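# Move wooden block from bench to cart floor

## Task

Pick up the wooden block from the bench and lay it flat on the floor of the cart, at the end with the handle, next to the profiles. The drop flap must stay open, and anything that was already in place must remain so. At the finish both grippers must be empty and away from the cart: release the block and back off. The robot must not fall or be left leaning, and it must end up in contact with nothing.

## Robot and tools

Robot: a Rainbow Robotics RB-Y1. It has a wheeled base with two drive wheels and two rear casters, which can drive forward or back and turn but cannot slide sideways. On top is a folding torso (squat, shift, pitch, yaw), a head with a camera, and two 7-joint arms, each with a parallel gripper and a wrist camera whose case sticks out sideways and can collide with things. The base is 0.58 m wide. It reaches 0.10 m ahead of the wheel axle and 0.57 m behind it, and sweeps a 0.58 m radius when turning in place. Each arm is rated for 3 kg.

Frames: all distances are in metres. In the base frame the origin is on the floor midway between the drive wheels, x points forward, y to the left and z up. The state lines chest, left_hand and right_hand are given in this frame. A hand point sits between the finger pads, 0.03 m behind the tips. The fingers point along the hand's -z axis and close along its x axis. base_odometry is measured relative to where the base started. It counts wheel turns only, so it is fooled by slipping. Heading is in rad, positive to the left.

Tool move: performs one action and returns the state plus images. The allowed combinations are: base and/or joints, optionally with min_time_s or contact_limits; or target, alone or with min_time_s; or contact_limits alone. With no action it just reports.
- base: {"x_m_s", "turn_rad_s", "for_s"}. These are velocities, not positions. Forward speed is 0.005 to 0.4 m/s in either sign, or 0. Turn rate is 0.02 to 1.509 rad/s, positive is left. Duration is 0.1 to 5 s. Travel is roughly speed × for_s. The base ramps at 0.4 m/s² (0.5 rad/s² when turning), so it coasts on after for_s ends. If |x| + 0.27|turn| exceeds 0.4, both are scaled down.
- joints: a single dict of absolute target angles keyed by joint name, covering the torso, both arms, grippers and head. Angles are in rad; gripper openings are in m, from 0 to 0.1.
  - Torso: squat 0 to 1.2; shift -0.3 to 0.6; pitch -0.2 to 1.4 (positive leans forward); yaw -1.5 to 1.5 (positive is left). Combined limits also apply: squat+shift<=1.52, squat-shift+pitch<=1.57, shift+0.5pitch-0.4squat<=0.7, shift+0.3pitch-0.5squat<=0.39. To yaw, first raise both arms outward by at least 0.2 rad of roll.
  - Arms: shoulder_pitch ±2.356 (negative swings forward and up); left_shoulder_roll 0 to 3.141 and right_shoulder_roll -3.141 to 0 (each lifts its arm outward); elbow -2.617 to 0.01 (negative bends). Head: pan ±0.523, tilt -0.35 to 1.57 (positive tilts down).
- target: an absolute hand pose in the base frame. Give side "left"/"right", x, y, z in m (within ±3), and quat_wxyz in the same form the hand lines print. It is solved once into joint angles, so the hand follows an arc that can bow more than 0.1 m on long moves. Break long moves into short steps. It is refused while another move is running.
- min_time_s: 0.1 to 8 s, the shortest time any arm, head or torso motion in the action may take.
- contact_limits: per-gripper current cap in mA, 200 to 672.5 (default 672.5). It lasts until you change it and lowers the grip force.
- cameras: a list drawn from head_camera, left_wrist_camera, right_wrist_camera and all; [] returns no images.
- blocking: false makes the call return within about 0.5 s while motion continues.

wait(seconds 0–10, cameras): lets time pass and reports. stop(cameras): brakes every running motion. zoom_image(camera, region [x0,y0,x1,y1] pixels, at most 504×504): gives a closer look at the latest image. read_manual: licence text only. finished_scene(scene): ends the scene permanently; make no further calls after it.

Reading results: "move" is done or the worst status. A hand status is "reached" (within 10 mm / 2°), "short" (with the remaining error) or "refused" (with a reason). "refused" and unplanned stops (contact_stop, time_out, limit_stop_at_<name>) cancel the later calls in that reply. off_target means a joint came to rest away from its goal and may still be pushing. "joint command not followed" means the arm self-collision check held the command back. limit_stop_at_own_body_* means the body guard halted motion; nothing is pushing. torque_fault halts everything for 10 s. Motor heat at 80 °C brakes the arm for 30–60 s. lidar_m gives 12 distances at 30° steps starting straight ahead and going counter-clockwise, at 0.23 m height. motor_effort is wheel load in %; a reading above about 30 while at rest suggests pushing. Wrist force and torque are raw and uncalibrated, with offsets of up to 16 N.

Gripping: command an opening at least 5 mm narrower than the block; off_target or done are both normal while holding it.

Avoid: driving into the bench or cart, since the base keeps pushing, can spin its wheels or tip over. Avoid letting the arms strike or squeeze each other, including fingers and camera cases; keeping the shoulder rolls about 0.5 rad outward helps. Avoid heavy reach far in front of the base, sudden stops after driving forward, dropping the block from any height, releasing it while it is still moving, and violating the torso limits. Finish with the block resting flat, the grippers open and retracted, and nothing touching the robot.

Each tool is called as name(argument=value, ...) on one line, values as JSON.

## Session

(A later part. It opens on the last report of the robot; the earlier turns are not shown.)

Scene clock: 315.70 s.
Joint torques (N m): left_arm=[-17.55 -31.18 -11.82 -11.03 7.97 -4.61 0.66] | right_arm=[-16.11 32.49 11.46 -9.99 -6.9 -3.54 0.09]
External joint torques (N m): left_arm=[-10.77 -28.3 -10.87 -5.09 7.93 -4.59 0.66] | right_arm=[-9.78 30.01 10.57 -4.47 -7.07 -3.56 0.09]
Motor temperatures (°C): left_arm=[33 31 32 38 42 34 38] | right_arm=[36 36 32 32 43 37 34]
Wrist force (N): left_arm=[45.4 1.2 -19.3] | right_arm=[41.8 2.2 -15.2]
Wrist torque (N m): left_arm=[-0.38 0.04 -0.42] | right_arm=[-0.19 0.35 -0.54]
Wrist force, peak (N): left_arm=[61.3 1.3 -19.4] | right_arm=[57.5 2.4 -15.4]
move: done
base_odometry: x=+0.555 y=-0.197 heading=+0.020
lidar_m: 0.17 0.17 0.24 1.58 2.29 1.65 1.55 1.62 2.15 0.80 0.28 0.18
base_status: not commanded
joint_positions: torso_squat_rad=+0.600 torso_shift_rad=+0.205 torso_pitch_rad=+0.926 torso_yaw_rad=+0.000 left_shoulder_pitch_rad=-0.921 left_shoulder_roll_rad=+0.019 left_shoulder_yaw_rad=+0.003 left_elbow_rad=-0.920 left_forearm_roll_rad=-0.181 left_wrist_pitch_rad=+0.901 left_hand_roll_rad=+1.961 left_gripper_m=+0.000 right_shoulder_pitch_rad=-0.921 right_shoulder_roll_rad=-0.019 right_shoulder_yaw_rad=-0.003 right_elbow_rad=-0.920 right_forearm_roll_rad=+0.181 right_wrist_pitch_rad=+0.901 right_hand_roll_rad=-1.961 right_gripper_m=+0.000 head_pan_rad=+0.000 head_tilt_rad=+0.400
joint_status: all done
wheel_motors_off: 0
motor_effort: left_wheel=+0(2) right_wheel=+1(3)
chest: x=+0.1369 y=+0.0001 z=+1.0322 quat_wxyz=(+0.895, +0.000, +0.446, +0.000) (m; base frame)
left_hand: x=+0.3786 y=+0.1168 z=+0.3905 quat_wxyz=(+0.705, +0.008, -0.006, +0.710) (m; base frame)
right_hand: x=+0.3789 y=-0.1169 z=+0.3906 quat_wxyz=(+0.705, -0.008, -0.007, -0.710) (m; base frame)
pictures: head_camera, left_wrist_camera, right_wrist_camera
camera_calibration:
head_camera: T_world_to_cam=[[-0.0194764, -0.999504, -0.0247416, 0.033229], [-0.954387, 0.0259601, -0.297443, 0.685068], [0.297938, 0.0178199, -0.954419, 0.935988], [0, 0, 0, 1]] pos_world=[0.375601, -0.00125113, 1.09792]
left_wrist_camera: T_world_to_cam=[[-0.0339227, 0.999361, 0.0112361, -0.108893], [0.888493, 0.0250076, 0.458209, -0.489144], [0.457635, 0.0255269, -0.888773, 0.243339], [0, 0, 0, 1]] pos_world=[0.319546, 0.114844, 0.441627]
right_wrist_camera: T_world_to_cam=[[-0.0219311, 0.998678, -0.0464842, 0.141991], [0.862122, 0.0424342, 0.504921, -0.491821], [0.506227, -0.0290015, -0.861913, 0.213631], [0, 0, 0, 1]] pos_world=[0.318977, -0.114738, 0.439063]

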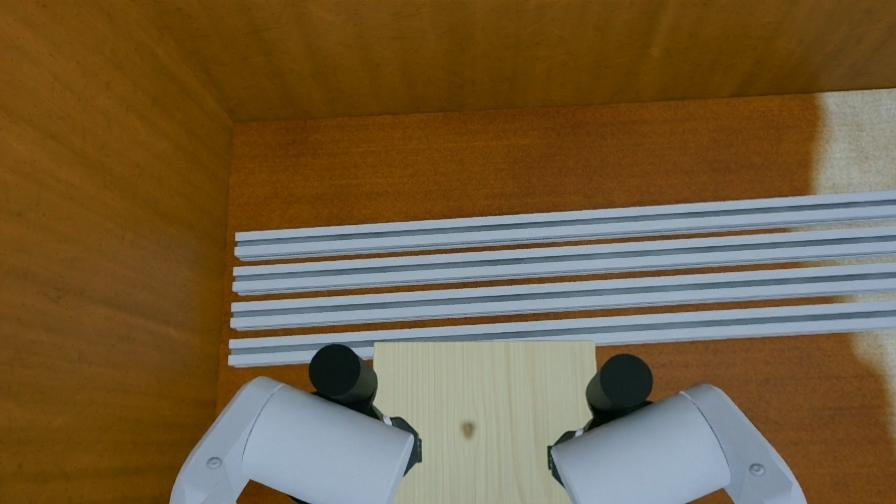

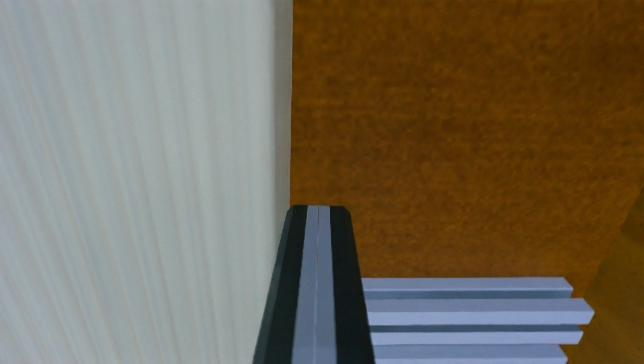

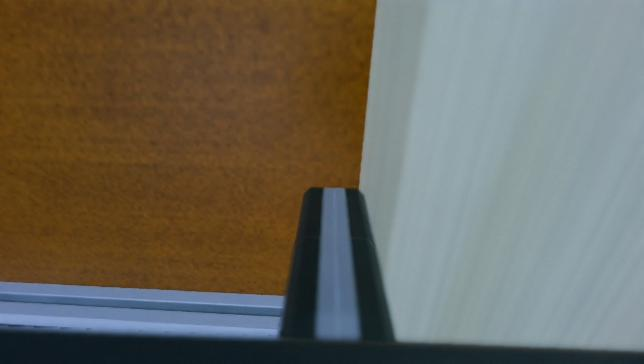

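move(joints={"torso_squat_rad": 0.62, "torso_shift_rad": 0.27, "torso_pitch_rad": 1.1, "left_shoulder_pitch_rad": -0.928, "left_shoulder_roll_rad": 0.011, "left_shoulder_yaw_rad": -0.006, "left_elbow_rad": -0.91, "left_forearm_roll_rad": -0.261, "left_wrist_pitch_rad": 0.731, "left_hand_roll_rad": 2.021, "right_shoulder_pitch_rad": -0.928, "right_shoulder_roll_rad": -0.011, "right_shoulder_yaw_rad": 0.006, "right_elbow_rad": -0.91, "right_forearm_roll_rad": 0.261, "right_wrist_pitch_rad": 0.731, "right_hand_roll_rad": -2.021, "head_tilt_rad": 0.2}, min_time_s=3, cameras=["left_wrist_camera", "right_wrist_camera", "head_camera"])

Scene clock: 325.03 s.
Joint torques (N m): left_arm=[-25.39 -47.46 -20.67 -12.81 10.35 -10.09 1.44] | right_arm=[-25.12 40.89 16.3 -3.89 -7.26 -11.99 0.5]
External joint torques (N m): left_arm=[-20.25 -44.08 -19.55 -7.3 10.35 -9.9 1.44] | right_arm=[-20.4 37.95 15.29 1.26 -7.45 -11.85 0.5]
Motor temperatures (°C): left_arm=[33 31 32 38 41 34 38] | right_arm=[36 36 32 32 42 37 34]
Wrist force (N): left_arm=[78.0 9.2 5.3] | right_arm=[79.2 -26.3 108.1]
Wrist torque (N m): left_arm=[-0.12 1.53 -0.98] | right_arm=[0.74 3.30 -0.89]
Wrist force, peak (N): left_arm=[78.0 4.3 37.9] | right_arm=[103.8 -56.7 195.9]
move: contact_stop
base_odometry: x=+0.555 y=-0.197 heading=+0.020
lidar_m: 0.17 0.19 0.25 1.57 2.29 1.62 1.55 1.61 2.15 0.81 0.28 0.19
base_status: not commanded
joint_positions: torso_squat_rad=+0.612 torso_shift_rad=+0.234 torso_pitch_rad=+1.005 torso_yaw_rad=-0.002 left_shoulder_pitch_rad=-0.923 left_shoulder_roll_rad=+0.022 left_shoulder_yaw_rad=-0.001 left_elbow_rad=-0.908 left_forearm_roll_rad=-0.264 left_wrist_pitch_rad=+0.733 left_hand_roll_rad=+2.021 left_gripper_m=+0.000 right_shoulder_pitch_rad=-0.923 right_shoulder_roll_rad=-0.020 right_shoulder_yaw_rad=+0.002 right_elbow_rad=-0.910 right_forearm_roll_rad=+0.263 right_wrist_pitch_rad=+0.734 right_hand_roll_rad=-2.021 right_gripper_m=+0.000 head_pan_rad=+0.000 head_tilt_rad=+0.200
joint_status: torso_shift_rad contact_stop (moved +0.029 of +0.065); torso_pitch_rad contact_stop (moved +0.080 of +0.174); the others done
wheel_motors_off: 0
on_its_own: torso_shift_rad is held at +0.236, not at your +0.270, since a contact_stop; torso_pitch_rad is held at +1.009, not at your +1.100, since a contact_stop
motor_effort: left_wheel=+6(12) right_wheel=+18(30)
chest: x=+0.1660 y=+0.0003 z=+1.0035 quat_wxyz=(+0.876, -0.001, +0.482, -0.001) (m; base frame)
left_hand: x=+0.3934 y=+0.1143 z=+0.3428 quat_wxyz=(+0.706, -0.027, -0.035, +0.707) (m; base frame)
right_hand: x=+0.3935 y=-0.1153 z=+0.3437 quat_wxyz=(+0.705, +0.027, -0.036, -0.708) (m; base frame)
pictures: head_camera, left_wrist_camera, right_wrist_camera
camera_calibration:
head_camera: T_world_to_cam=[[-0.0174237, -0.999537, -0.0249563, 0.0326433], [-0.911815, 0.0261257, -0.40977, 0.815265], [0.410232, 0.0156158, -0.911848, 0.798806], [0, 0, 0, 1]] pos_world=[0.416244, -0.00114508, 1.06328]
left_wrist_camera: T_world_to_cam=[[-0.0271915, 0.99963, -0.000975023, -0.103732], [0.844085, 0.023483, 0.535694, -0.489375], [0.535519, 0.0137433, -0.844411, 0.149684], [0, 0, 0, 1]] pos_world=[0.330095, 0.113129, 0.38845]
right_wrist_camera: T_world_to_cam=[[-0.0229491, 0.998921, -0.0403732, 0.136853], [0.813092, 0.0421461, 0.580607, -0.487551], [0.581683, -0.0195027, -0.813182, 0.12053], [0, 0, 0, 1]] pos_world=[0.329454, -0.113807, 0.386614]

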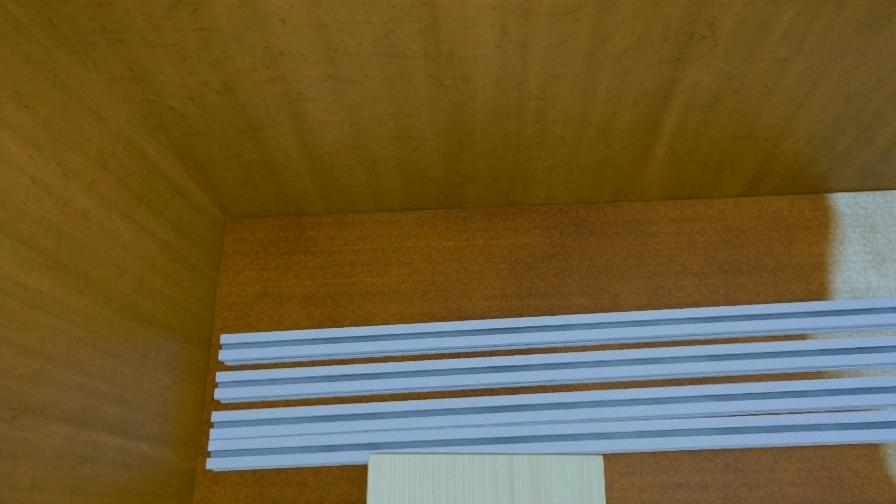

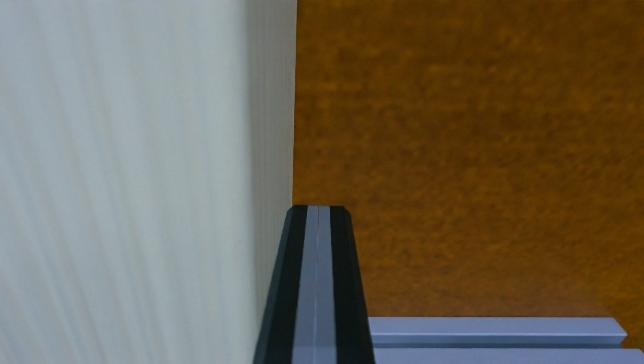

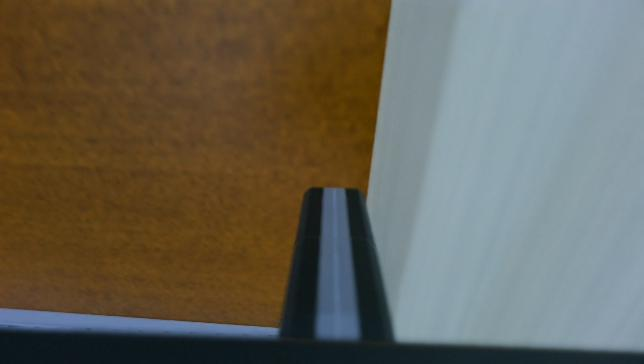

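move(joints={"torso_squat_rad": 0.57, "torso_shift_rad": 0.225, "torso_pitch_rad": 1.0, "left_shoulder_pitch_rad": -0.926, "left_shoulder_roll_rad": 0.0115, "left_shoulder_yaw_rad": -0.003, "left_elbow_rad": -0.916, "left_forearm_roll_rad": -0.2165, "left_wrist_pitch_rad": 0.823, "left_hand_roll_rad": 1.988, "right_shoulder_pitch_rad": -0.926, "right_shoulder_roll_rad": -0.0115, "right_shoulder_yaw_rad": 0.003, "right_elbow_rad": -0.916, "right_forearm_roll_rad": 0.2165, "right_wrist_pitch_rad": 0.823, "right_hand_roll_rad": -1.988, "head_tilt_rad": 0.45}, min_time_s=2, cameras=["left_wrist_camera", "right_wrist_camera", "head_camera"])

Scene clock: 336.77 s.
Joint torques (N m): left_arm=[-18.06 -37.58 -13.1 -13.69 9.67 -5.28 0.32] | right_arm=[-15.01 40.34 11.11 -11.24 -8.12 -4.32 0.84]
External joint torques (N m): left_arm=[-12.95 -34.18 -12 -8.29 9.63 -5.25 0.32] | right_arm=[-10.32 37.42 10.13 -6.2 -8.27 -4.33 0.84]
Motor temperatures (°C): left_arm=[33 32 32 38 40 35 38] | right_arm=[36 36 32 32 41 39 34]
Wrist force (N): left_arm=[56.5 2.0 -19.4] | right_arm=[53.5 3.3 -14.2]
Wrist torque (N m): left_arm=[-0.49 0.44 -0.58] | right_arm=[-0.30 1.08 -0.70]
Wrist force, peak (N): left_arm=[79.1 9.4 6.7] | right_arm=[80.2 -26.0 108.7]
move: done
base_odometry: x=+0.555 y=-0.197 heading=+0.020
lidar_m: 0.17 0.19 0.24 1.55 2.29 1.63 1.54 1.62 2.16 0.80 0.26 0.18
base_status: not commanded
joint_positions: torso_squat_rad=+0.570 torso_shift_rad=+0.225 torso_pitch_rad=+1.001 torso_yaw_rad=-0.002 left_shoulder_pitch_rad=-0.923 left_shoulder_roll_rad=+0.020 left_shoulder_yaw_rad=+0.000 left_elbow_rad=-0.914 left_forearm_roll_rad=-0.219 left_wrist_pitch_rad=+0.824 left_hand_roll_rad=+1.988 left_gripper_m=+0.000 right_shoulder_pitch_rad=-0.923 right_shoulder_roll_rad=-0.021 right_shoulder_yaw_rad=+0.000 right_elbow_rad=-0.914 right_forearm_roll_rad=+0.219 right_wrist_pitch_rad=+0.824 right_hand_roll_rad=-1.988 right_gripper_m=+0.000 head_pan_rad=+0.000 head_tilt_rad=+0.450
joint_status: all done
wheel_motors_off: 0
motor_effort: left_wheel=-1(6) right_wheel=+5(20)
chest: x=+0.1641 y=+0.0001 z=+1.0220 quat_wxyz=(+0.877, +0.000, +0.480, -0.001) (m; base frame)
left_hand: x=+0.3745 y=+0.1152 z=+0.3623 quat_wxyz=(+0.706, +0.005, -0.007, +0.708) (m; base frame)
right_hand: x=+0.3750 y=-0.1174 z=+0.3628 quat_wxyz=(+0.705, -0.006, -0.008, -0.709) (m; base frame)
pictures: head_camera, left_wrist_camera, right_wrist_camera
camera_calibration:
head_camera: T_world_to_cam=[[-0.02326, -0.999516, -0.0206353, 0.0300802], [-0.984024, 0.026534, -0.176046, 0.586229], [0.176508, 0.0162108, -0.984166, 0.978118], [0, 0, 0, 1]] pos_world=[0.404917, -0.00134536, 1.06645]
left_wrist_camera: T_world_to_cam=[[-0.0300378, 0.999515, 0.00823348, -0.107412], [0.88711, 0.0228624, 0.460992, -0.472839], [0.46058, 0.0211512, -0.887366, 0.219047], [0, 0, 0, 1]] pos_world=[0.315345, 0.113537, 0.413234]
right_wrist_camera: T_world_to_cam=[[-0.0241226, 0.998629, -0.0464512, 0.141872], [0.859966, 0.044422, 0.508414, -0.474657], [0.509781, -0.0276822, -0.859859, 0.189737], [0, 0, 0, 1]] pos_world=[0.314888, -0.11534, 0.411059]

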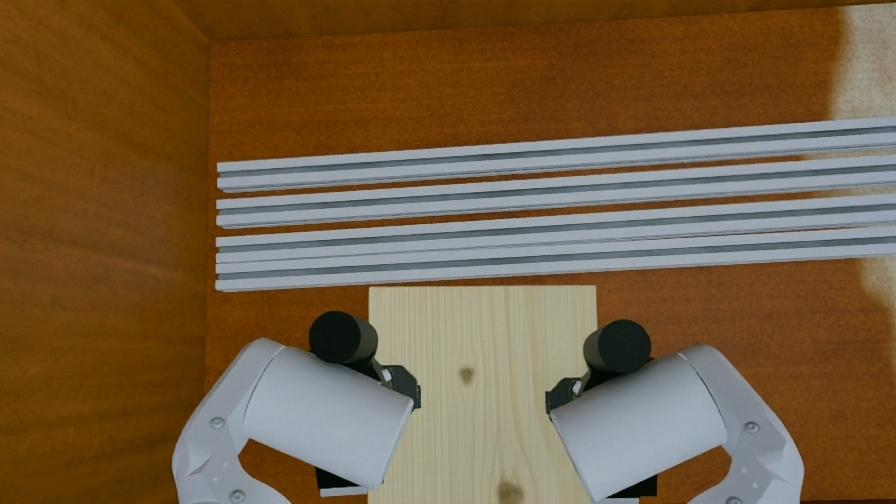

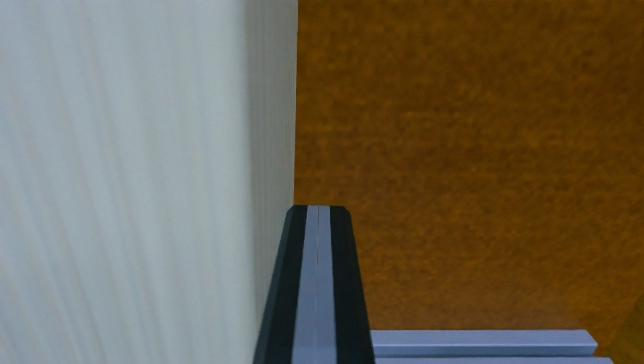

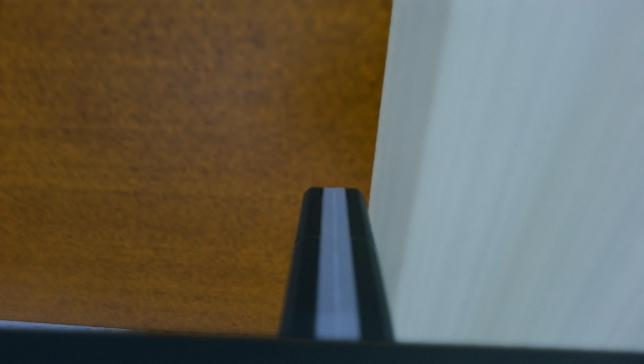

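move(joints={"torso_squat_rad": 0.61}, min_time_s=1.5, cameras=[])

Scene clock: 345.90 s.
Joint torques (N m): left_arm=[-17.91 -37.21 -13.12 -13.67 9.59 -5.37 0.31] | right_arm=[-15.02 39.56 11.11 -11.34 -8.12 -4.17 0.82]
External joint torques (N m): left_arm=[-12.8 -33.8 -12.01 -8.26 9.55 -5.34 0.31] | right_arm=[-10.33 36.64 10.13 -6.29 -8.27 -4.18 0.82]
Motor temperatures (°C): left_arm=[33 32 32 38 40 34 38] | right_arm=[36 36 32 32 40 39 34]
Wrist force (N): left_arm=[56.3 2.2 -20.5] | right_arm=[53.5 2.1 -14.8]
Wrist torque (N m): left_arm=[-0.48 0.40 -0.59] | right_arm=[-0.18 1.08 -0.70]
Wrist force, peak (N): left_arm=[57.0 1.3 -21.0] | right_arm=[54.0 3.1 -14.6]
move: done
base_odometry: x=+0.555 y=-0.197 heading=+0.020
lidar_m: 0.17 0.18 0.24 1.57 2.29 1.63 1.54 1.62 2.15 0.79 0.25 0.19
base_status: not commanded
joint_positions: torso_squat_rad=+0.610 torso_shift_rad=+0.225 torso_pitch_rad=+1.000 torso_yaw_rad=-0.002 left_shoulder_pitch_rad=-0.923 left_shoulder_roll_rad=+0.020 left_shoulder_yaw_rad=+0.000 left_elbow_rad=-0.914 left_forearm_roll_rad=-0.219 left_wrist_pitch_rad=+0.824 left_hand_roll_rad=+1.988 left_gripper_m=+0.000 right_shoulder_pitch_rad=-0.923 right_shoulder_roll_rad=-0.021 right_shoulder_yaw_rad=+0.000 right_elbow_rad=-0.914 right_forearm_roll_rad=+0.219 right_wrist_pitch_rad=+0.824 right_hand_roll_rad=-1.988 right_gripper_m=+0.000 head_pan_rad=+0.000 head_tilt_rad=+0.450
joint_status: all done
wheel_motors_off: 0
motor_effort: left_wheel=-2(2) right_wheel=+5(5)
chest: x=+0.1606 y=+0.0001 z=+1.0069 quat_wxyz=(+0.877, +0.000, +0.480, -0.001) (m; base frame)
left_hand: x=+0.3711 y=+0.1152 z=+0.3473 quat_wxyz=(+0.706, +0.005, -0.007, +0.708) (m; base frame)
right_hand: x=+0.3716 y=-0.1174 z=+0.3478 quat_wxyz=(+0.705, -0.006, -0.008, -0.709) (m; base frame)
pictures: none
No camera images: "cameras" was empty.

move(joints={"torso_squat_rad": 0.65, "torso_shift_rad": 0.235}, min_time_s=2, cameras=[])

move(joints={"torso_squat_rad": 0.68, "torso_shift_rad": 0.24}, min_time_s=2, cameras=["left_wrist_camera", "right_wrist_camera", "head_camera"])

Scene clock: 349.43 s.
Joint torques (N m): left_arm=[-18.84 -38.17 -13.8 -13.71 9.4 -5.6 0.43] | right_arm=[-15.19 39.1 11.08 -8.27 -7.76 -6.5 0.81]
External joint torques (N m): left_arm=[-13.7 -34.78 -12.7 -8.29 9.36 -5.57 0.43] | right_arm=[-10.46 36.18 10.1 -3.21 -7.92 -6.51 0.81]
Motor temperatures (°C): left_arm=[33 32 32 38 40 34 38] | right_arm=[36 36 32 32 40 38 34]
Wrist force (N): left_arm=[58.7 2.3 -17.9] | right_arm=[57.8 -7.5 30.1]
Wrist torque (N m): left_arm=[-0.31 0.93 -0.69] | right_arm=[0.16 1.61 -0.67]
Wrist force, peak (N): left_arm=[59.3 2.9 -18.9] | right_arm=[58.2 -8.4 32.0]
move: done
base_odometry: x=+0.555 y=-0.197 heading=+0.020
lidar_m: 0.17 0.18 0.25 1.57 2.30 1.64 1.54 1.60 2.16 0.80 0.27 0.18
base_status: not commanded
joint_positions: torso_squat_rad=+0.650 torso_shift_rad=+0.235 torso_pitch_rad=+0.999 torso_yaw_rad=-0.002 left_shoulder_pitch_rad=-0.923 left_shoulder_roll_rad=+0.020 left_shoulder_yaw_rad=+0.000 left_elbow_rad=-0.914 left_forearm_roll_rad=-0.219 left_wrist_pitch_rad=+0.824 left_hand_roll_rad=+1.988 left_gripper_m=+0.000 right_shoulder_pitch_rad=-0.923 right_shoulder_roll_rad=-0.020 right_shoulder_yaw_rad=+0.000 right_elbow_rad=-0.915 right_forearm_roll_rad=+0.218 right_wrist_pitch_rad=+0.825 right_hand_roll_rad=-1.988 right_gripper_m=+0.000 head_pan_rad=+0.000 head_tilt_rad=+0.450
joint_status: all done
wheel_motors_off: 0
motor_effort: left_wheel=-2(3) right_wheel=+3(4)
chest: x=+0.1618 y=+0.0001 z=+0.9899 quat_wxyz=(+0.878, +0.000, +0.479, -0.001) (m; base frame)
left_hand: x=+0.3730 y=+0.1153 z=+0.3305 quat_wxyz=(+0.706, +0.005, -0.007, +0.708) (m; base frame)
right_hand: x=+0.3738 y=-0.1172 z=+0.3312 quat_wxyz=(+0.705, -0.005, -0.009, -0.709) (m; base frame)
pictures: none
No camera images: "cameras" was empty.

Scene clock: 351.37 s.
Joint torques (N m): left_arm=[-19.51 -40.29 -15.15 -12.91 9.73 -5.77 0.59] | right_arm=[-16.23 35.75 10.91 -3.45 -7.63 -8.27 0.32]
External joint torques (N m): left_arm=[-14.01 -36.97 -14.06 -7.36 9.7 -5.71 0.59] | right_arm=[-11.18 32.96 9.95 1.73 -7.79 -8.26 0.32]
Motor temperatures (°C): left_arm=[33 32 32 38 40 34 38] | right_arm=[36 36 32 32 40 39 34]
Wrist force (N): left_arm=[60.5 0.2 -18.6] | right_arm=[64.4 -15.4 70.2]
Wrist torque (N m): left_arm=[-0.40 0.97 -0.68] | right_arm=[0.44 2.33 -0.44]
Wrist force, peak (N): left_arm=[72.9 1.0 -22.1] | right_arm=[88.0 -66.8 195.9]
move: contact_stop
base_odometry: x=+0.555 y=-0.197 heading=+0.020
lidar_m: 0.17 0.18 0.25 1.56 2.30 1.62 1.55 1.61 2.14 0.80 0.27 0.19
base_status: not commanded
joint_positions: torso_squat_rad=+0.669 torso_shift_rad=+0.231 torso_pitch_rad=+0.985 torso_yaw_rad=-0.004 left_shoulder_pitch_rad=-0.922 left_shoulder_roll_rad=+0.021 left_shoulder_yaw_rad=+0.001 left_elbow_rad=-0.914 left_forearm_roll_rad=-0.219 left_wrist_pitch_rad=+0.824 left_hand_roll_rad=+1.988 left_gripper_m=+0.000 right_shoulder_pitch_rad=-0.923 right_shoulder_roll_rad=-0.020 right_shoulder_yaw_rad=+0.000 right_elbow_rad=-0.916 right_forearm_roll_rad=+0.218 right_wrist_pitch_rad=+0.825 right_hand_roll_rad=-1.988 right_gripper_m=+0.000 head_pan_rad=+0.000 head_tilt_rad=+0.450
joint_status: torso_squat_rad contact_stop (moved +0.019 of +0.030); torso_shift_rad contact_stop (moved -0.003 of +0.005)
wheel_motors_off: 0
motor_effort: left_wheel=+0(13) right_wheel=+8(24)
chest: x=+0.1559 y=+0.0002 z=+0.9857 quat_wxyz=(+0.881, -0.001, +0.473, -0.002) (m; base frame)
left_hand: x=+0.3764 y=+0.1144 z=+0.3291 quat_wxyz=(+0.706, +0.000, -0.012, +0.708) (m; base frame)
right_hand: x=+0.3769 y=-0.1181 z=+0.3305 quat_wxyz=(+0.705, -0.001, -0.014, -0.709) (m; base frame)
pictures: head_camera, left_wrist_camera, right_wrist_camera
camera_calibration:
head_camera: T_world_to_cam=[[-0.0241014, -0.999528, -0.01906, 0.0278106], [-0.981206, 0.0273022, -0.191024, 0.585985], [0.191454, 0.0140979, -0.9814, 0.938901], [0, 0, 0, 1]] pos_world=[0.395886, -0.00143774, 1.03391]
left_wrist_camera: T_world_to_cam=[[-0.0295796, 0.99954, 0.00672446, -0.106072], [0.880006, 0.0228506, 0.474412, -0.460938], [0.47404, 0.0199505, -0.880277, 0.181495], [0, 0, 0, 1]] pos_world=[0.316455, 0.112935, 0.379154]
right_wrist_camera: T_world_to_cam=[[-0.0218534, 0.998625, -0.0476444, 0.140687], [0.852018, 0.0435353, 0.521699, -0.461309], [0.523056, -0.0291931, -0.851798, 0.153058], [0, 0, 0, 1]] pos_world=[0.31606, -0.115942, 0.377741]

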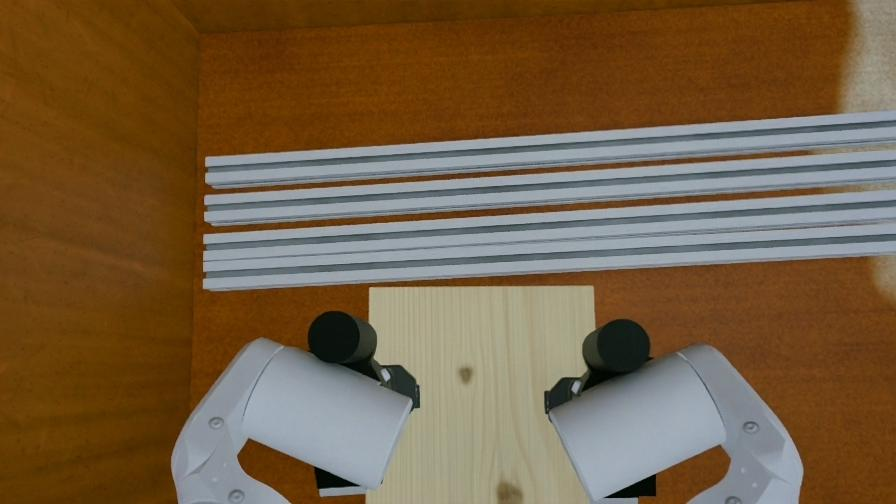

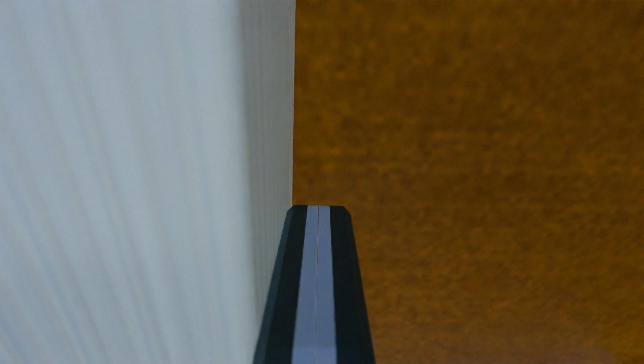

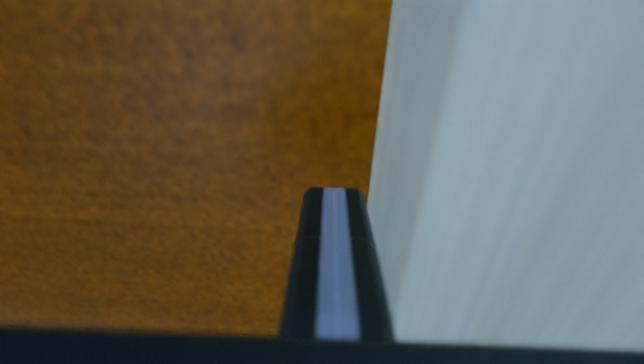

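move(joints={"torso_squat_rad": 0.658, "torso_shift_rad": 0.232, "torso_pitch_rad": 0.99}, min_time_s=1, cameras=[])

Scene clock: 359.87 s.
Joint torques (N m): left_arm=[-18.97 -38.28 -14.88 -12.81 9.35 -5.56 0.54] | right_arm=[-16.53 38.59 11.05 -10.12 -7.76 -4.45 0.43]
External joint torques (N m): left_arm=[-13.61 -34.91 -13.78 -7.31 9.32 -5.51 0.54] | right_arm=[-11.62 35.77 10.09 -5 -7.92 -4.45 0.43]
Motor temperatures (°C): left_arm=[32 32 32 38 39 34 38] | right_arm=[35 36 32 32 40 39 34]
Wrist force (N): left_arm=[56.3 2.2 -18.0] | right_arm=[53.0 2.9 -16.4]
Wrist torque (N m): left_arm=[-0.51 0.81 -0.61] | right_arm=[-0.30 1.06 -0.69]
Wrist force, peak (N): left_arm=[62.3 0.6 -19.2] | right_arm=[64.4 -16.7 73.2]
move: done
base_odometry: x=+0.555 y=-0.197 heading=+0.020
lidar_m: 0.17 0.17 0.26 1.57 2.29 1.63 1.54 1.60 2.16 0.80 0.27 0.18
base_status: not commanded
joint_positions: torso_squat_rad=+0.658 torso_shift_rad=+0.232 torso_pitch_rad=+0.991 torso_yaw_rad=-0.003 left_shoulder_pitch_rad=-0.923 left_shoulder_roll_rad=+0.020 left_shoulder_yaw_rad=+0.001 left_elbow_rad=-0.914 left_forearm_roll_rad=-0.219 left_wrist_pitch_rad=+0.824 left_hand_roll_rad=+1.988 left_gripper_m=+0.000 right_shoulder_pitch_rad=-0.923 right_shoulder_roll_rad=-0.020 right_shoulder_yaw_rad=+0.000 right_elbow_rad=-0.915 right_forearm_roll_rad=+0.218 right_wrist_pitch_rad=+0.824 right_hand_roll_rad=-1.988 right_gripper_m=+0.000 head_pan_rad=+0.000 head_tilt_rad=+0.450
joint_status: all done
wheel_motors_off: 0
motor_effort: left_wheel=-1(2) right_wheel=+4(10)
chest: x=+0.1583 y=+0.0001 z=+0.9891 quat_wxyz=(+0.880, -0.001, +0.475, -0.002) (m; base frame)
left_hand: x=+0.3754 y=+0.1143 z=+0.3314 quat_wxyz=(+0.706, +0.001, -0.010, +0.708) (m; base frame)
right_hand: x=+0.3756 y=-0.1184 z=+0.3323 quat_wxyz=(+0.705, -0.003, -0.012, -0.709) (m; base frame)
pictures: none
No camera images: "cameras" was empty.

move(joints={"torso_squat_rad": 0.664}, min_time_s=1, cameras=[])

move(joints={"left_shoulder_pitch_rad": -0.906, "left_shoulder_roll_rad": 0.036, "left_shoulder_yaw_rad": 0.005, "left_elbow_rad": -0.9425, "left_forearm_roll_rad": -0.178, "left_wrist_pitch_rad": 0.826, "left_hand_roll_rad": 1.951, "right_shoulder_pitch_rad": -0.906, "right_shoulder_roll_rad": -0.036, "right_shoulder_yaw_rad": -0.005, "right_elbow_rad": -0.9425, "right_forearm_roll_rad": 0.178, "right_wrist_pitch_rad": 0.826, "right_hand_roll_rad": -1.951}, min_time_s=5)

Scene clock: 363.23 s.
Joint torques (N m): left_arm=[-18.94 -38.9 -15.27 -12.89 9.38 -5.39 0.54] | right_arm=[-16.74 37.9 11.03 -6.91 -7.88 -6.76 0.21]
External joint torques (N m): left_arm=[-13.52 -35.55 -14.18 -7.37 9.34 -5.34 0.54] | right_arm=[-11.77 35.08 10.07 -1.76 -8.05 -6.75 0.21]
Motor temperatures (°C): left_arm=[32 32 32 38 39 34 38] | right_arm=[35 36 32 32 40 39 34]
Wrist force (N): left_arm=[59.8 0.6 -17.6] | right_arm=[59.3 -11.1 44.3]
Wrist torque (N m): left_arm=[-0.35 1.01 -0.64] | right_arm=[0.42 1.79 -0.61]
Wrist force, peak (N): left_arm=[60.6 1.5 -18.2] | right_arm=[59.8 -11.5 44.9]
move: done
base_odometry: x=+0.555 y=-0.197 heading=+0.020
lidar_m: 0.17 0.17 0.24 1.56 2.29 1.63 1.54 1.62 2.16 0.79 0.27 0.19
base_status: not commanded
joint_positions: torso_squat_rad=+0.664 torso_shift_rad=+0.231 torso_pitch_rad=+0.989 torso_yaw_rad=-0.003 left_shoulder_pitch_rad=-0.923 left_shoulder_roll_rad=+0.020 left_shoulder_yaw_rad=+0.001 left_elbow_rad=-0.914 left_forearm_roll_rad=-0.219 left_wrist_pitch_rad=+0.824 left_hand_roll_rad=+1.988 left_gripper_m=+0.000 right_shoulder_pitch_rad=-0.923 right_shoulder_roll_rad=-0.020 right_shoulder_yaw_rad=+0.000 right_elbow_rad=-0.916 right_forearm_roll_rad=+0.218 right_wrist_pitch_rad=+0.825 right_hand_roll_rad=-1.988 right_gripper_m=+0.000 head_pan_rad=+0.000 head_tilt_rad=+0.450
joint_status: all done
wheel_motors_off: 0
motor_effort: left_wheel=-2(2) right_wheel=+5(7)
chest: x=+0.1569 y=+0.0001 z=+0.9872 quat_wxyz=(+0.880, -0.001, +0.474, -0.002) (m; base frame)
left_hand: x=+0.3754 y=+0.1143 z=+0.3299 quat_wxyz=(+0.706, +0.001, -0.010, +0.708) (m; base frame)
right_hand: x=+0.3757 y=-0.1183 z=+0.3310 quat_wxyz=(+0.705, -0.002, -0.013, -0.709) (m; base frame)
pictures: none
No camera images: "cameras" was empty.

Scene clock: 368.53 s.
Joint torques (N m): left_arm=[-4.44 -3.35 0.54 -7 0.55 -0.04 -0.3] | right_arm=[-2.51 1.39 -1.37 -6.14 -0.22 0.31 0.34]
External joint torques (N m): left_arm=[0.75 -0.42 1.53 -1.39 0.5 0.02 -0.3] | right_arm=[2.21 -1.03 -2.22 -0.92 -0.37 0.33 0.34]
Motor temperatures (°C): left_arm=[32 31 32 38 39 34 38] | right_arm=[35 35 32 31 39 38 34]
Wrist force (N): left_arm=[2.4 -0.1 -8.6] | right_arm=[-0.5 2.2 -4.7]
Wrist torque (N m): left_arm=[-0.09 0.22 0.08] | right_arm=[-0.23 0.06 -0.08]
Wrist force, peak (N): left_arm=[60.7 0.7 -17.9] | right_arm=[59.2 -11.4 45.0]
move: done
base_odometry: x=+0.555 y=-0.197 heading=+0.020
lidar_m: 0.17 0.18 0.23 1.57 2.29 1.64 1.55 1.62 2.14 0.80 0.27 0.19
base_status: not commanded
joint_positions: torso_squat_rad=+0.664 torso_shift_rad=+0.232 torso_pitch_rad=+0.990 torso_yaw_rad=-0.003 left_shoulder_pitch_rad=-0.906 left_shoulder_roll_rad=+0.036 left_shoulder_yaw_rad=+0.005 left_elbow_rad=-0.942 left_forearm_roll_rad=-0.178 left_wrist_pitch_rad=+0.826 left_hand_roll_rad=+1.951 left_gripper_m=+0.000 right_shoulder_pitch_rad=-0.906 right_shoulder_roll_rad=-0.036 right_shoulder_yaw_rad=-0.005 right_elbow_rad=-0.942 right_forearm_roll_rad=+0.178 right_wrist_pitch_rad=+0.826 right_hand_roll_rad=-1.951 right_gripper_m=+0.000 head_pan_rad=+0.000 head_tilt_rad=+0.450
joint_status: all done
wheel_motors_off: 0
motor_effort: left_wheel=-1(2) right_wheel=+4(7)
chest: x=+0.1574 y=+0.0001 z=+0.9868 quat_wxyz=(+0.880, -0.001, +0.475, -0.001) (m; base frame)
left_hand: x=+0.3761 y=+0.1208 z=+0.3301 quat_wxyz=(+0.706, -0.004, -0.006, +0.708) (m; base frame)
right_hand: x=+0.3759 y=-0.1247 z=+0.3309 quat_wxyz=(+0.705, +0.003, -0.008, -0.709) (m; base frame)
pictures: head_camera, left_wrist_camera, right_wrist_camera
camera_calibration:
head_camera: T_world_to_cam=[[-0.0239855, -0.999522, -0.019527, 0.028287], [-0.982037, 0.0272137, -0.186716, 0.583541], [0.187158, 0.0146977, -0.98222, 0.941144], [0, 0, 0, 1]] pos_world=[0.397595, -0.00143952, 1.03392]
left_wrist_camera: T_world_to_cam=[[-0.029568, 0.999539, -0.00689959, -0.107894], [0.881042, 0.0293216, 0.472128, -0.46177], [0.472113, 0.00788105, -0.881503, 0.184903], [0, 0, 0, 1]] pos_world=[0.316353, 0.119927, 0.380263]
right_wrist_camera: T_world_to_cam=[[-0.0225097, 0.99916, -0.0342384, 0.143136], [0.853853, 0.0370275, 0.519196, -0.461119], [0.520028, -0.0175476, -0.853969, 0.15712], [0, 0, 0, 1]] pos_world=[0.315243, -0.123185, 0.378487]

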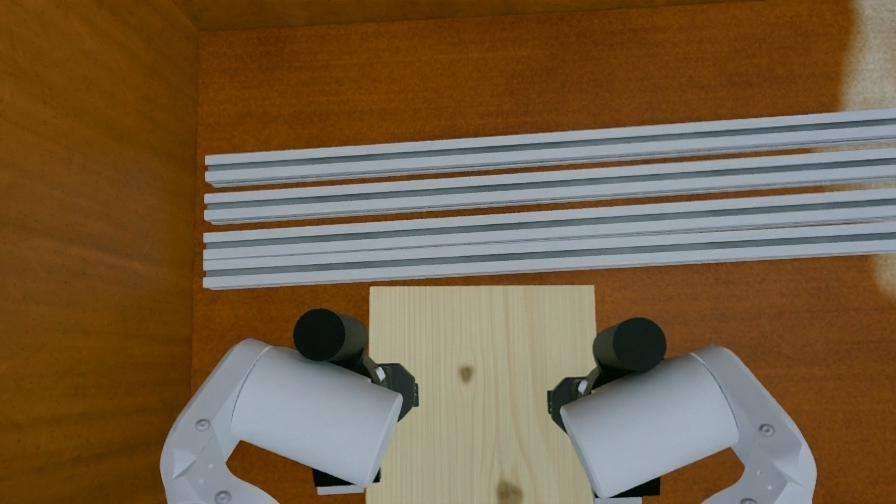

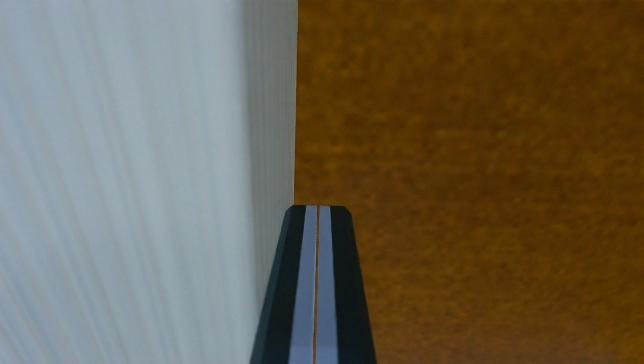

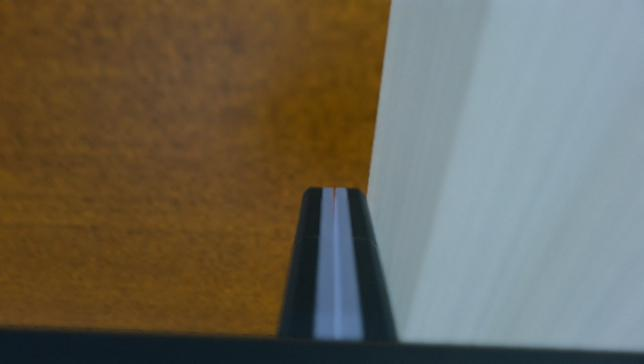

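move(joints={"left_shoulder_pitch_rad": -0.867, "left_shoulder_roll_rad": 0.085, "left_shoulder_yaw_rad": 0.021, "left_elbow_rad": -0.9955, "left_forearm_roll_rad": -0.1, "left_wrist_pitch_rad": 0.832, "left_hand_roll_rad": 1.8765, "right_shoulder_pitch_rad": -0.867, "right_shoulder_roll_rad": -0.085, "right_shoulder_yaw_rad": -0.021, "right_elbow_rad": -0.9955, "right_forearm_roll_rad": 0.1, "right_wrist_pitch_rad": 0.832, "right_hand_roll_rad": -1.8765}, min_time_s=1.5, cameras=["head_camera", "left_wrist_camera", "right_wrist_camera"])

move(joints={"torso_squat_rad": 0.42}, cameras=["head_camera"])

Scene clock: 373.37 s.
Joint torques (N m): left_arm=[-3.32 -1.61 1.08 -6.69 0.3 0.08 -0.4] | right_arm=[-2 0.4 -1.85 -6.53 -0.18 0.28 0.13]
External joint torques (N m): left_arm=[1.26 -0.05 1.67 -0.94 0.24 0.15 -0.4] | right_arm=[2.08 -0.68 -2.32 -1.21 -0.33 0.3 0.13]
Motor temperatures (°C): left_arm=[32 31 32 38 38 34 38] | right_arm=[35 35 32 31 39 38 34]
Wrist force (N): left_arm=[0.8 -0.1 -7.8] | right_arm=[-0.6 1.9 -4.5]
Wrist torque (N m): left_arm=[-0.14 0.17 0.08] | right_arm=[-0.18 0.04 -0.10]
Wrist force, peak (N): left_arm=[2.2 1.1 -9.6] | right_arm=[0.1 2.4 -5.3]
move: done
base_odometry: x=+0.555 y=-0.197 heading=+0.020
lidar_m: 0.17 0.19 0.25 1.57 2.28 1.62 1.55 1.62 2.16 0.82 0.27 0.18
base_status: not commanded
joint_positions: torso_squat_rad=+0.664 torso_shift_rad=+0.232 torso_pitch_rad=+0.990 torso_yaw_rad=-0.003 left_shoulder_pitch_rad=-0.867 left_shoulder_roll_rad=+0.085 left_shoulder_yaw_rad=+0.021 left_elbow_rad=-0.995 left_forearm_roll_rad=-0.100 left_wrist_pitch_rad=+0.832 left_hand_roll_rad=+1.877 left_gripper_m=+0.000 right_shoulder_pitch_rad=-0.867 right_shoulder_roll_rad=-0.085 right_shoulder_yaw_rad=-0.021 right_elbow_rad=-0.995 right_forearm_roll_rad=+0.100 right_wrist_pitch_rad=+0.832 right_hand_roll_rad=-1.877 right_gripper_m=+0.000 head_pan_rad=+0.000 head_tilt_rad=+0.450
joint_status: all done
wheel_motors_off: 0
motor_effort: left_wheel=-1(2) right_wheel=+3(6)
chest: x=+0.1574 y=+0.0001 z=+0.9868 quat_wxyz=(+0.880, -0.001, +0.475, -0.001) (m; base frame)
left_hand: x=+0.3767 y=+0.1488 z=+0.3303 quat_wxyz=(+0.706, -0.007, -0.005, +0.708) (m; base frame)
right_hand: x=+0.3763 y=-0.1530 z=+0.3312 quat_wxyz=(+0.705, +0.005, -0.007, -0.709) (m; base frame)
pictures: head_camera, left_wrist_camera, right_wrist_camera
camera_calibration:
head_camera: T_world_to_cam=[[-0.0239855, -0.999522, -0.019527, 0.0282894], [-0.982037, 0.0272137, -0.186716, 0.583639], [0.187158, 0.0146977, -0.98222, 0.941126], [0, 0, 0, 1]] pos_world=[0.397695, -0.00143952, 1.03392]
left_wrist_camera: T_world_to_cam=[[-0.0289175, 0.999514, -0.0116282, -0.134568], [0.880146, 0.0309748, 0.473692, -0.463559], [0.473822, 0.00346352, -0.880614, 0.18436], [0, 0, 0, 1]] pos_world=[0.316754, 0.148223, 0.38037]
right_wrist_camera: T_world_to_cam=[[-0.022996, 0.999284, -0.0300588, 0.170198], [0.852975, 0.0352936, 0.520758, -0.461012], [0.521445, -0.0136641, -0.853175, 0.156483], [0, 0, 0, 1]] pos_world=[0.315548, -0.151667, 0.378699]

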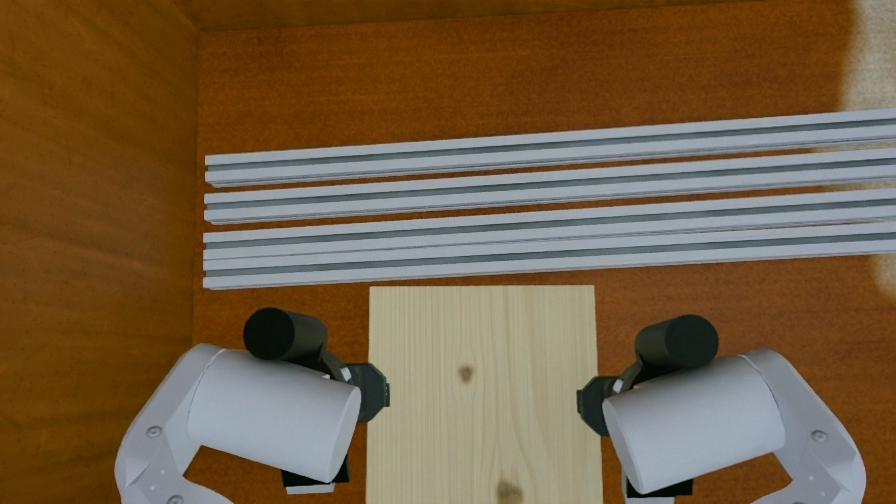

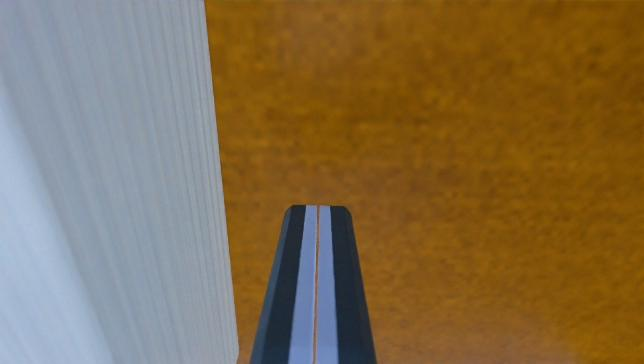

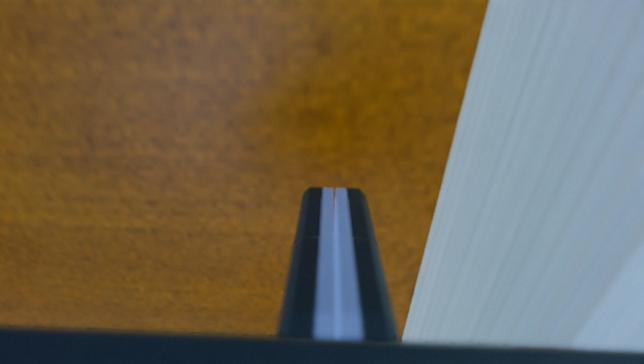

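Scene clock: 374.97 s.
Joint torques (N m): left_arm=[-4.24 -1.43 1.22 -6.29 0.29 -0.11 -0.31] | right_arm=[-2.65 0.17 -1.72 -5.89 -0.19 0.19 0.3]
External joint torques (N m): left_arm=[0.34 0.13 1.81 -0.54 0.24 -0.04 -0.31] | right_arm=[1.42 -0.91 -2.18 -0.56 -0.33 0.21 0.3]
Motor temperatures (°C): left_arm=[32 31 32 37 38 34 38] | right_arm=[35 35 32 31 38 38 34]
Wrist force (N): left_arm=[0.9 0.1 -7.9] | right_arm=[0.1 2.0 -4.4]
Wrist torque (N m): left_arm=[-0.19 0.22 0.07] | right_arm=[-0.25 0.14 -0.10]
Wrist force, peak (N): left_arm=[1.1 0.2 -8.9] | right_arm=[-0.4 2.1 -5.2]
move: done
base_odometry: x=+0.555 y=-0.197 heading=+0.020
lidar_m: 0.17 0.18 0.25 1.57 2.29 1.62 1.55 1.62 2.15 0.80 0.27 0.18
base_status: not commanded
joint_positions: torso_squat_rad=+0.420 torso_shift_rad=+0.232 torso_pitch_rad=+0.990 torso_yaw_rad=-0.003 left_shoulder_pitch_rad=-0.867 left_shoulder_roll_rad=+0.085 left_shoulder_yaw_rad=+0.021 left_elbow_rad=-0.995 left_forearm_roll_rad=-0.100 left_wrist_pitch_rad=+0.832 left_hand_roll_rad=+1.877 left_gripper_m=+0.000 right_shoulder_pitch_rad=-0.867 right_shoulder_roll_rad=-0.085 right_shoulder_yaw_rad=-0.021 right_elbow_rad=-0.995 right_forearm_roll_rad=+0.100 right_wrist_pitch_rad=+0.832 right_hand_roll_rad=-1.877 right_gripper_m=+0.000 head_pan_rad=+0.000 head_tilt_rad=+0.450
joint_status: all done
wheel_motors_off: 0
motor_effort: left_wheel=-2(3) right_wheel=+1(5)
chest: x=+0.1776 y=+0.0001 z=+1.0723 quat_wxyz=(+0.880, -0.001, +0.475, -0.001) (m; base frame)
left_hand: x=+0.3968 y=+0.1488 z=+0.4158 quat_wxyz=(+0.706, -0.007, -0.005, +0.708) (m; base frame)
right_hand: x=+0.3964 y=-0.1530 z=+0.4167 quat_wxyz=(+0.705, +0.005, -0.007, -0.709) (m; base frame)
pictures: head_camera
camera_calibration:
head_camera: T_world_to_cam=[[-0.0239877, -0.999522, -0.0195252, 0.0304424], [-0.982055, 0.0272141, -0.186619, 0.61934], [0.187061, 0.0146983, -0.982238, 1.02139], [0, 0, 0, 1]] pos_world=[0.417895, -0.00143952, 1.11942]

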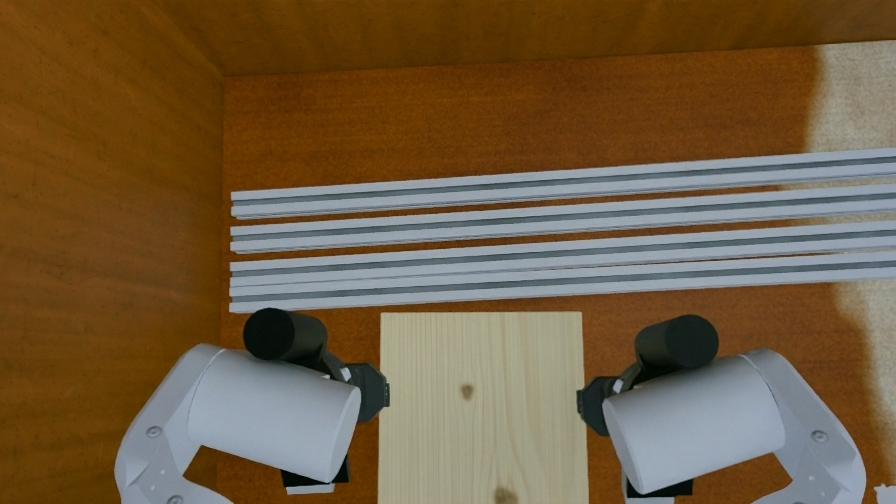

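move(joints={"torso_squat_rad": 0.1, "torso_shift_rad": 0.1, "torso_pitch_rad": 0.4, "left_shoulder_pitch_rad": -0.8905, "left_shoulder_roll_rad": 0.0055, "left_shoulder_yaw_rad": 0.118, "left_elbow_rad": -0.993, "left_forearm_roll_rad": -0.04, "left_wrist_pitch_rad": 1.433, "left_hand_roll_rad": 1.7625, "right_shoulder_pitch_rad": -0.8905, "right_shoulder_roll_rad": -0.0055, "right_shoulder_yaw_rad": -0.118, "right_elbow_rad": -0.993, "right_forearm_roll_rad": 0.04, "right_wrist_pitch_rad": 1.433, "right_hand_roll_rad": -1.7625}, min_time_s=2.5, cameras=["head_camera"])

move(base={"x_m_s": -0.2, "for_s": 2.2}, joints={"head_tilt_rad": 0.6}, cameras=["head_camera"])

wait(seconds=1, cameras=["head_camera"])

Scene clock: 380.13 s.
Joint torques (N m): left_arm=[-15.49 -0.3 1.4 -7.41 0.34 -0.05 -0.27] | right_arm=[-18.32 0.3 -1.75 -7.87 -0.11 0.27 0.37]
External joint torques (N m): left_arm=[1.28 -1.5 1.77 1.12 0.26 -0.01 -0.27] | right_arm=[-2.22 1.8 -2.2 0.07 -0.3 0.27 0.37]
Motor temperatures (°C): left_arm=[32 30 32 37 38 33 38] | right_arm=[35 34 32 31 38 38 34]
Wrist force (N): left_arm=[1.1 -0.2 -7.7] | right_arm=[-0.5 1.9 -4.9]
Wrist torque (N m): left_arm=[-0.15 0.17 0.08] | right_arm=[-0.18 0.07 -0.05]
Wrist force, peak (N): left_arm=[1.2 0.3 -8.8] | right_arm=[-0.5 2.2 -5.3]
move: done
base_odometry: x=+0.555 y=-0.197 heading=+0.020
lidar_m: 0.17 0.18 0.25 1.58 2.30 1.64 1.55 1.60 2.15 0.80 0.26 0.18
base_status: not commanded
joint_positions: torso_squat_rad=+0.100 torso_shift_rad=+0.100 torso_pitch_rad=+0.400 torso_yaw_rad=-0.003 left_shoulder_pitch_rad=-0.891 left_shoulder_roll_rad=+0.006 left_shoulder_yaw_rad=+0.118 left_elbow_rad=-0.993 left_forearm_roll_rad=-0.040 left_wrist_pitch_rad=+1.433 left_hand_roll_rad=+1.763 left_gripper_m=+0.000 right_shoulder_pitch_rad=-0.890 right_shoulder_roll_rad=-0.006 right_shoulder_yaw_rad=-0.118 right_elbow_rad=-0.993 right_forearm_roll_rad=+0.040 right_wrist_pitch_rad=+1.433 right_hand_roll_rad=-1.763 right_gripper_m=+0.000 head_pan_rad=+0.000 head_tilt_rad=+0.450
joint_status: all done
wheel_motors_off: 0
motor_effort: left_wheel=-2(4) right_wheel=+3(5)
chest: x=-0.0380 y=+0.0002 z=+1.2585 quat_wxyz=(+0.980, +0.000, +0.199, -0.002) (m; base frame)
left_hand: x=+0.3800 y=+0.1334 z=+0.7997 quat_wxyz=(+0.708, -0.001, +0.000, +0.706) (m; base frame)
right_hand: x=+0.3789 y=-0.1371 z=+0.7999 quat_wxyz=(+0.706, -0.001, -0.001, -0.708) (m; base frame)
pictures: head_camera
camera_calibration:
head_camera: T_world_to_cam=[[-0.00906402, -0.999522, -0.0295705, 0.0421156], [-0.712156, 0.0272115, -0.701494, 1.10059], [0.701963, 0.0147004, -0.712061, 0.924219], [0, 0, 0, 1]] pos_world=[0.135403, -0.00143953, 1.4314]

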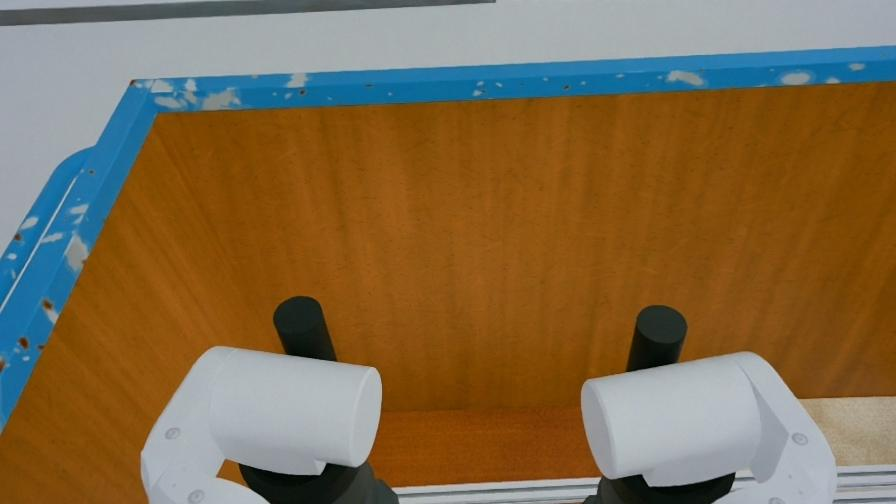

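Scene clock: 383.30 s.
Joint torques (N m): left_arm=[-15.03 -0.2 1.23 -7.75 0.29 -0.08 -0.35] | right_arm=[-17.27 -0.01 -1.98 -8.61 -0.09 0.12 0.12]
External joint torques (N m): left_arm=[1.74 -1.4 1.6 0.78 0.22 -0.04 -0.35] | right_arm=[-1.17 1.49 -2.44 -0.66 -0.28 0.12 0.12]
Motor temperatures (°C): left_arm=[32 30 32 37 37 33 38] | right_arm=[35 34 32 31 38 38 34]
Wrist force (N): left_arm=[0.5 -0.3 -7.4] | right_arm=[-0.6 2.1 -4.5]
Wrist torque (N m): left_arm=[-0.10 0.16 0.08] | right_arm=[-0.23 0.07 -0.07]
Wrist force, peak (N): left_arm=[2.0 0.5 -8.9] | right_arm=[-0.2 2.7 -5.2]
move: done
base_odometry: x=+0.115 y=-0.206 heading=+0.019
lidar_m: 0.61 0.64 1.14 4.98 1.64 1.16 1.10 1.16 1.54 3.86 0.90 0.65
base_status: done (sent for 2.2 of 2.2 s)
joint_positions: torso_squat_rad=+0.100 torso_shift_rad=+0.100 torso_pitch_rad=+0.400 torso_yaw_rad=-0.003 left_shoulder_pitch_rad=-0.891 left_shoulder_roll_rad=+0.006 left_shoulder_yaw_rad=+0.118 left_elbow_rad=-0.993 left_forearm_roll_rad=-0.040 left_wrist_pitch_rad=+1.433 left_hand_roll_rad=+1.763 left_gripper_m=+0.000 right_shoulder_pitch_rad=-0.890 right_shoulder_roll_rad=-0.006 right_shoulder_yaw_rad=-0.118 right_elbow_rad=-0.993 right_forearm_roll_rad=+0.040 right_wrist_pitch_rad=+1.433 right_hand_roll_rad=-1.763 right_gripper_m=+0.000 head_pan_rad=+0.000 head_tilt_rad=+0.600
joint_status: all done
wheel_motors_off: 0
motor_effort: left_wheel=-11(23) right_wheel=+10(33)
chest: x=-0.0380 y=+0.0002 z=+1.2585 quat_wxyz=(+0.980, +0.000, +0.199, -0.002) (m; base frame)
left_hand: x=+0.3800 y=+0.1334 z=+0.7997 quat_wxyz=(+0.708, -0.001, +0.000, +0.706) (m; base frame)
right_hand: x=+0.3790 y=-0.1371 z=+0.8000 quat_wxyz=(+0.706, +0.000, -0.001, -0.708) (m; base frame)
pictures: head_camera
camera_calibration:
head_camera: T_world_to_cam=[[-0.0135977, -0.999508, -0.0282761, 0.0405427], [-0.809019, 0.0276162, -0.587134, 0.942369], [0.587625, 0.0148922, -0.808996, 1.07014], [0, 0, 0, 1]] pos_world=[0.134102, -0.0014388, 1.42019]

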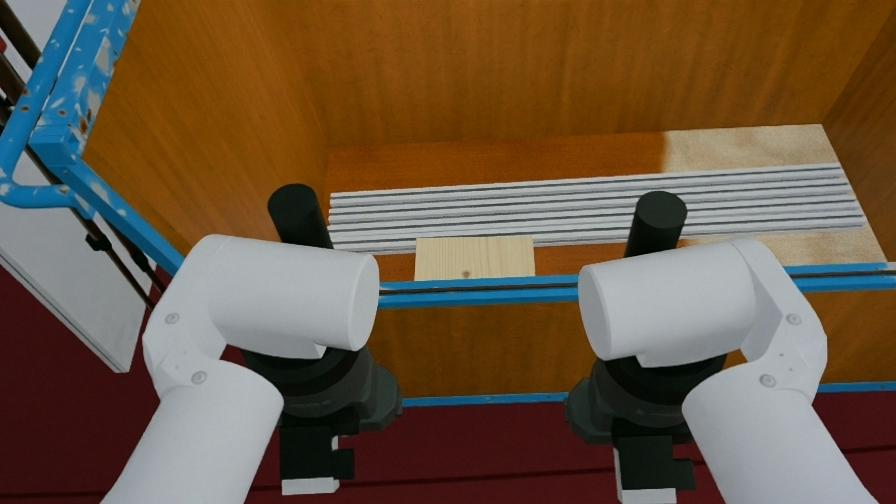

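Scene clock: 384.30 s.
Joint torques (N m): left_arm=[-15.12 -0.27 1.27 -7.84 0.24 -0.03 -0.27] | right_arm=[-17.17 0.23 -1.73 -8.68 -0.23 0.12 0.16]
External joint torques (N m): left_arm=[1.65 -1.47 1.64 0.7 0.17 0.01 -0.27] | right_arm=[-1.07 1.73 -2.19 -0.74 -0.43 0.12 0.16]
Motor temperatures (°C): left_arm=[32 30 32 37 37 33 38] | right_arm=[35 34 32 31 38 38 34]
Wrist force (N): left_arm=[1.0 0.0 -7.6] | right_arm=[-0.4 1.9 -4.7]
Wrist torque (N m): left_arm=[-0.15 0.19 0.11] | right_arm=[-0.22 0.08 -0.07]
Wrist force, peak (N): left_arm=[0.9 0.0 -8.6] | right_arm=[-0.2 2.3 -5.2]
base_odometry: x=+0.115 y=-0.206 heading=+0.019
lidar_m: 0.61 0.65 1.14 4.98 1.65 1.16 1.11 1.16 1.54 3.85 0.91 0.65
base_status: done (sent for 2.2 of 2.2 s)
joint_positions: torso_squat_rad=+0.100 torso_shift_rad=+0.100 torso_pitch_rad=+0.400 torso_yaw_rad=-0.003 left_shoulder_pitch_rad=-0.891 left_shoulder_roll_rad=+0.006 left_shoulder_yaw_rad=+0.118 left_elbow_rad=-0.993 left_forearm_roll_rad=-0.040 left_wrist_pitch_rad=+1.433 left_hand_roll_rad=+1.763 left_gripper_m=+0.000 right_shoulder_pitch_rad=-0.890 right_shoulder_roll_rad=-0.006 right_shoulder_yaw_rad=-0.118 right_elbow_rad=-0.993 right_forearm_roll_rad=+0.040 right_wrist_pitch_rad=+1.433 right_hand_roll_rad=-1.763 right_gripper_m=+0.000 head_pan_rad=+0.000 head_tilt_rad=+0.600
joint_status: all done
wheel_motors_off: 0
motor_effort: left_wheel=-11(23) right_wheel=+10(33)
chest: x=-0.0380 y=+0.0002 z=+1.2585 quat_wxyz=(+0.980, +0.000, +0.199, -0.002) (m; base frame)
left_hand: x=+0.3800 y=+0.1334 z=+0.7997 quat_wxyz=(+0.708, -0.001, +0.000, +0.706) (m; base frame)
right_hand: x=+0.3790 y=-0.1371 z=+0.8000 quat_wxyz=(+0.706, +0.000, -0.001, -0.708) (m; base frame)
wait: 1.00 s; at rest by 0.27 s
pictures: head_camera
camera_calibration:
head_camera: T_world_to_cam=[[-0.0135977, -0.999508, -0.0282761, 0.040544], [-0.809019, 0.0276162, -0.587134, 0.94245], [0.587625, 0.0148922, -0.808996, 1.07009], [0, 0, 0, 1]] pos_world=[0.134202, -0.0014388, 1.42019]

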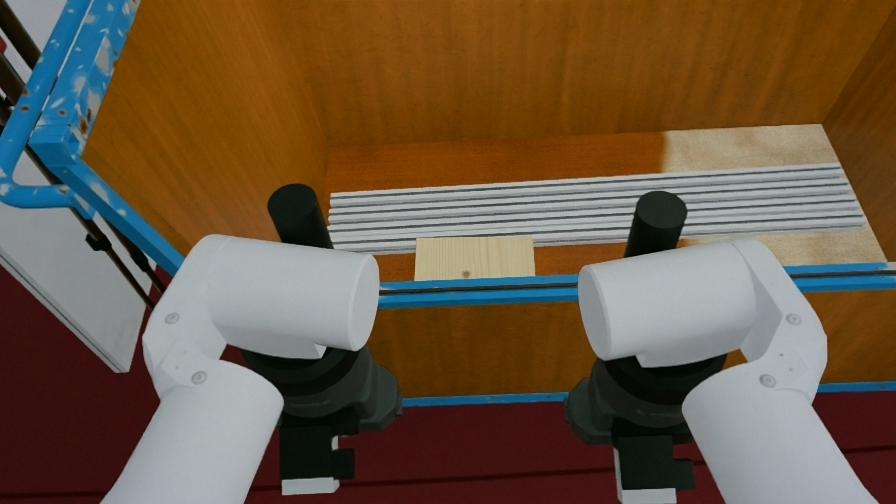

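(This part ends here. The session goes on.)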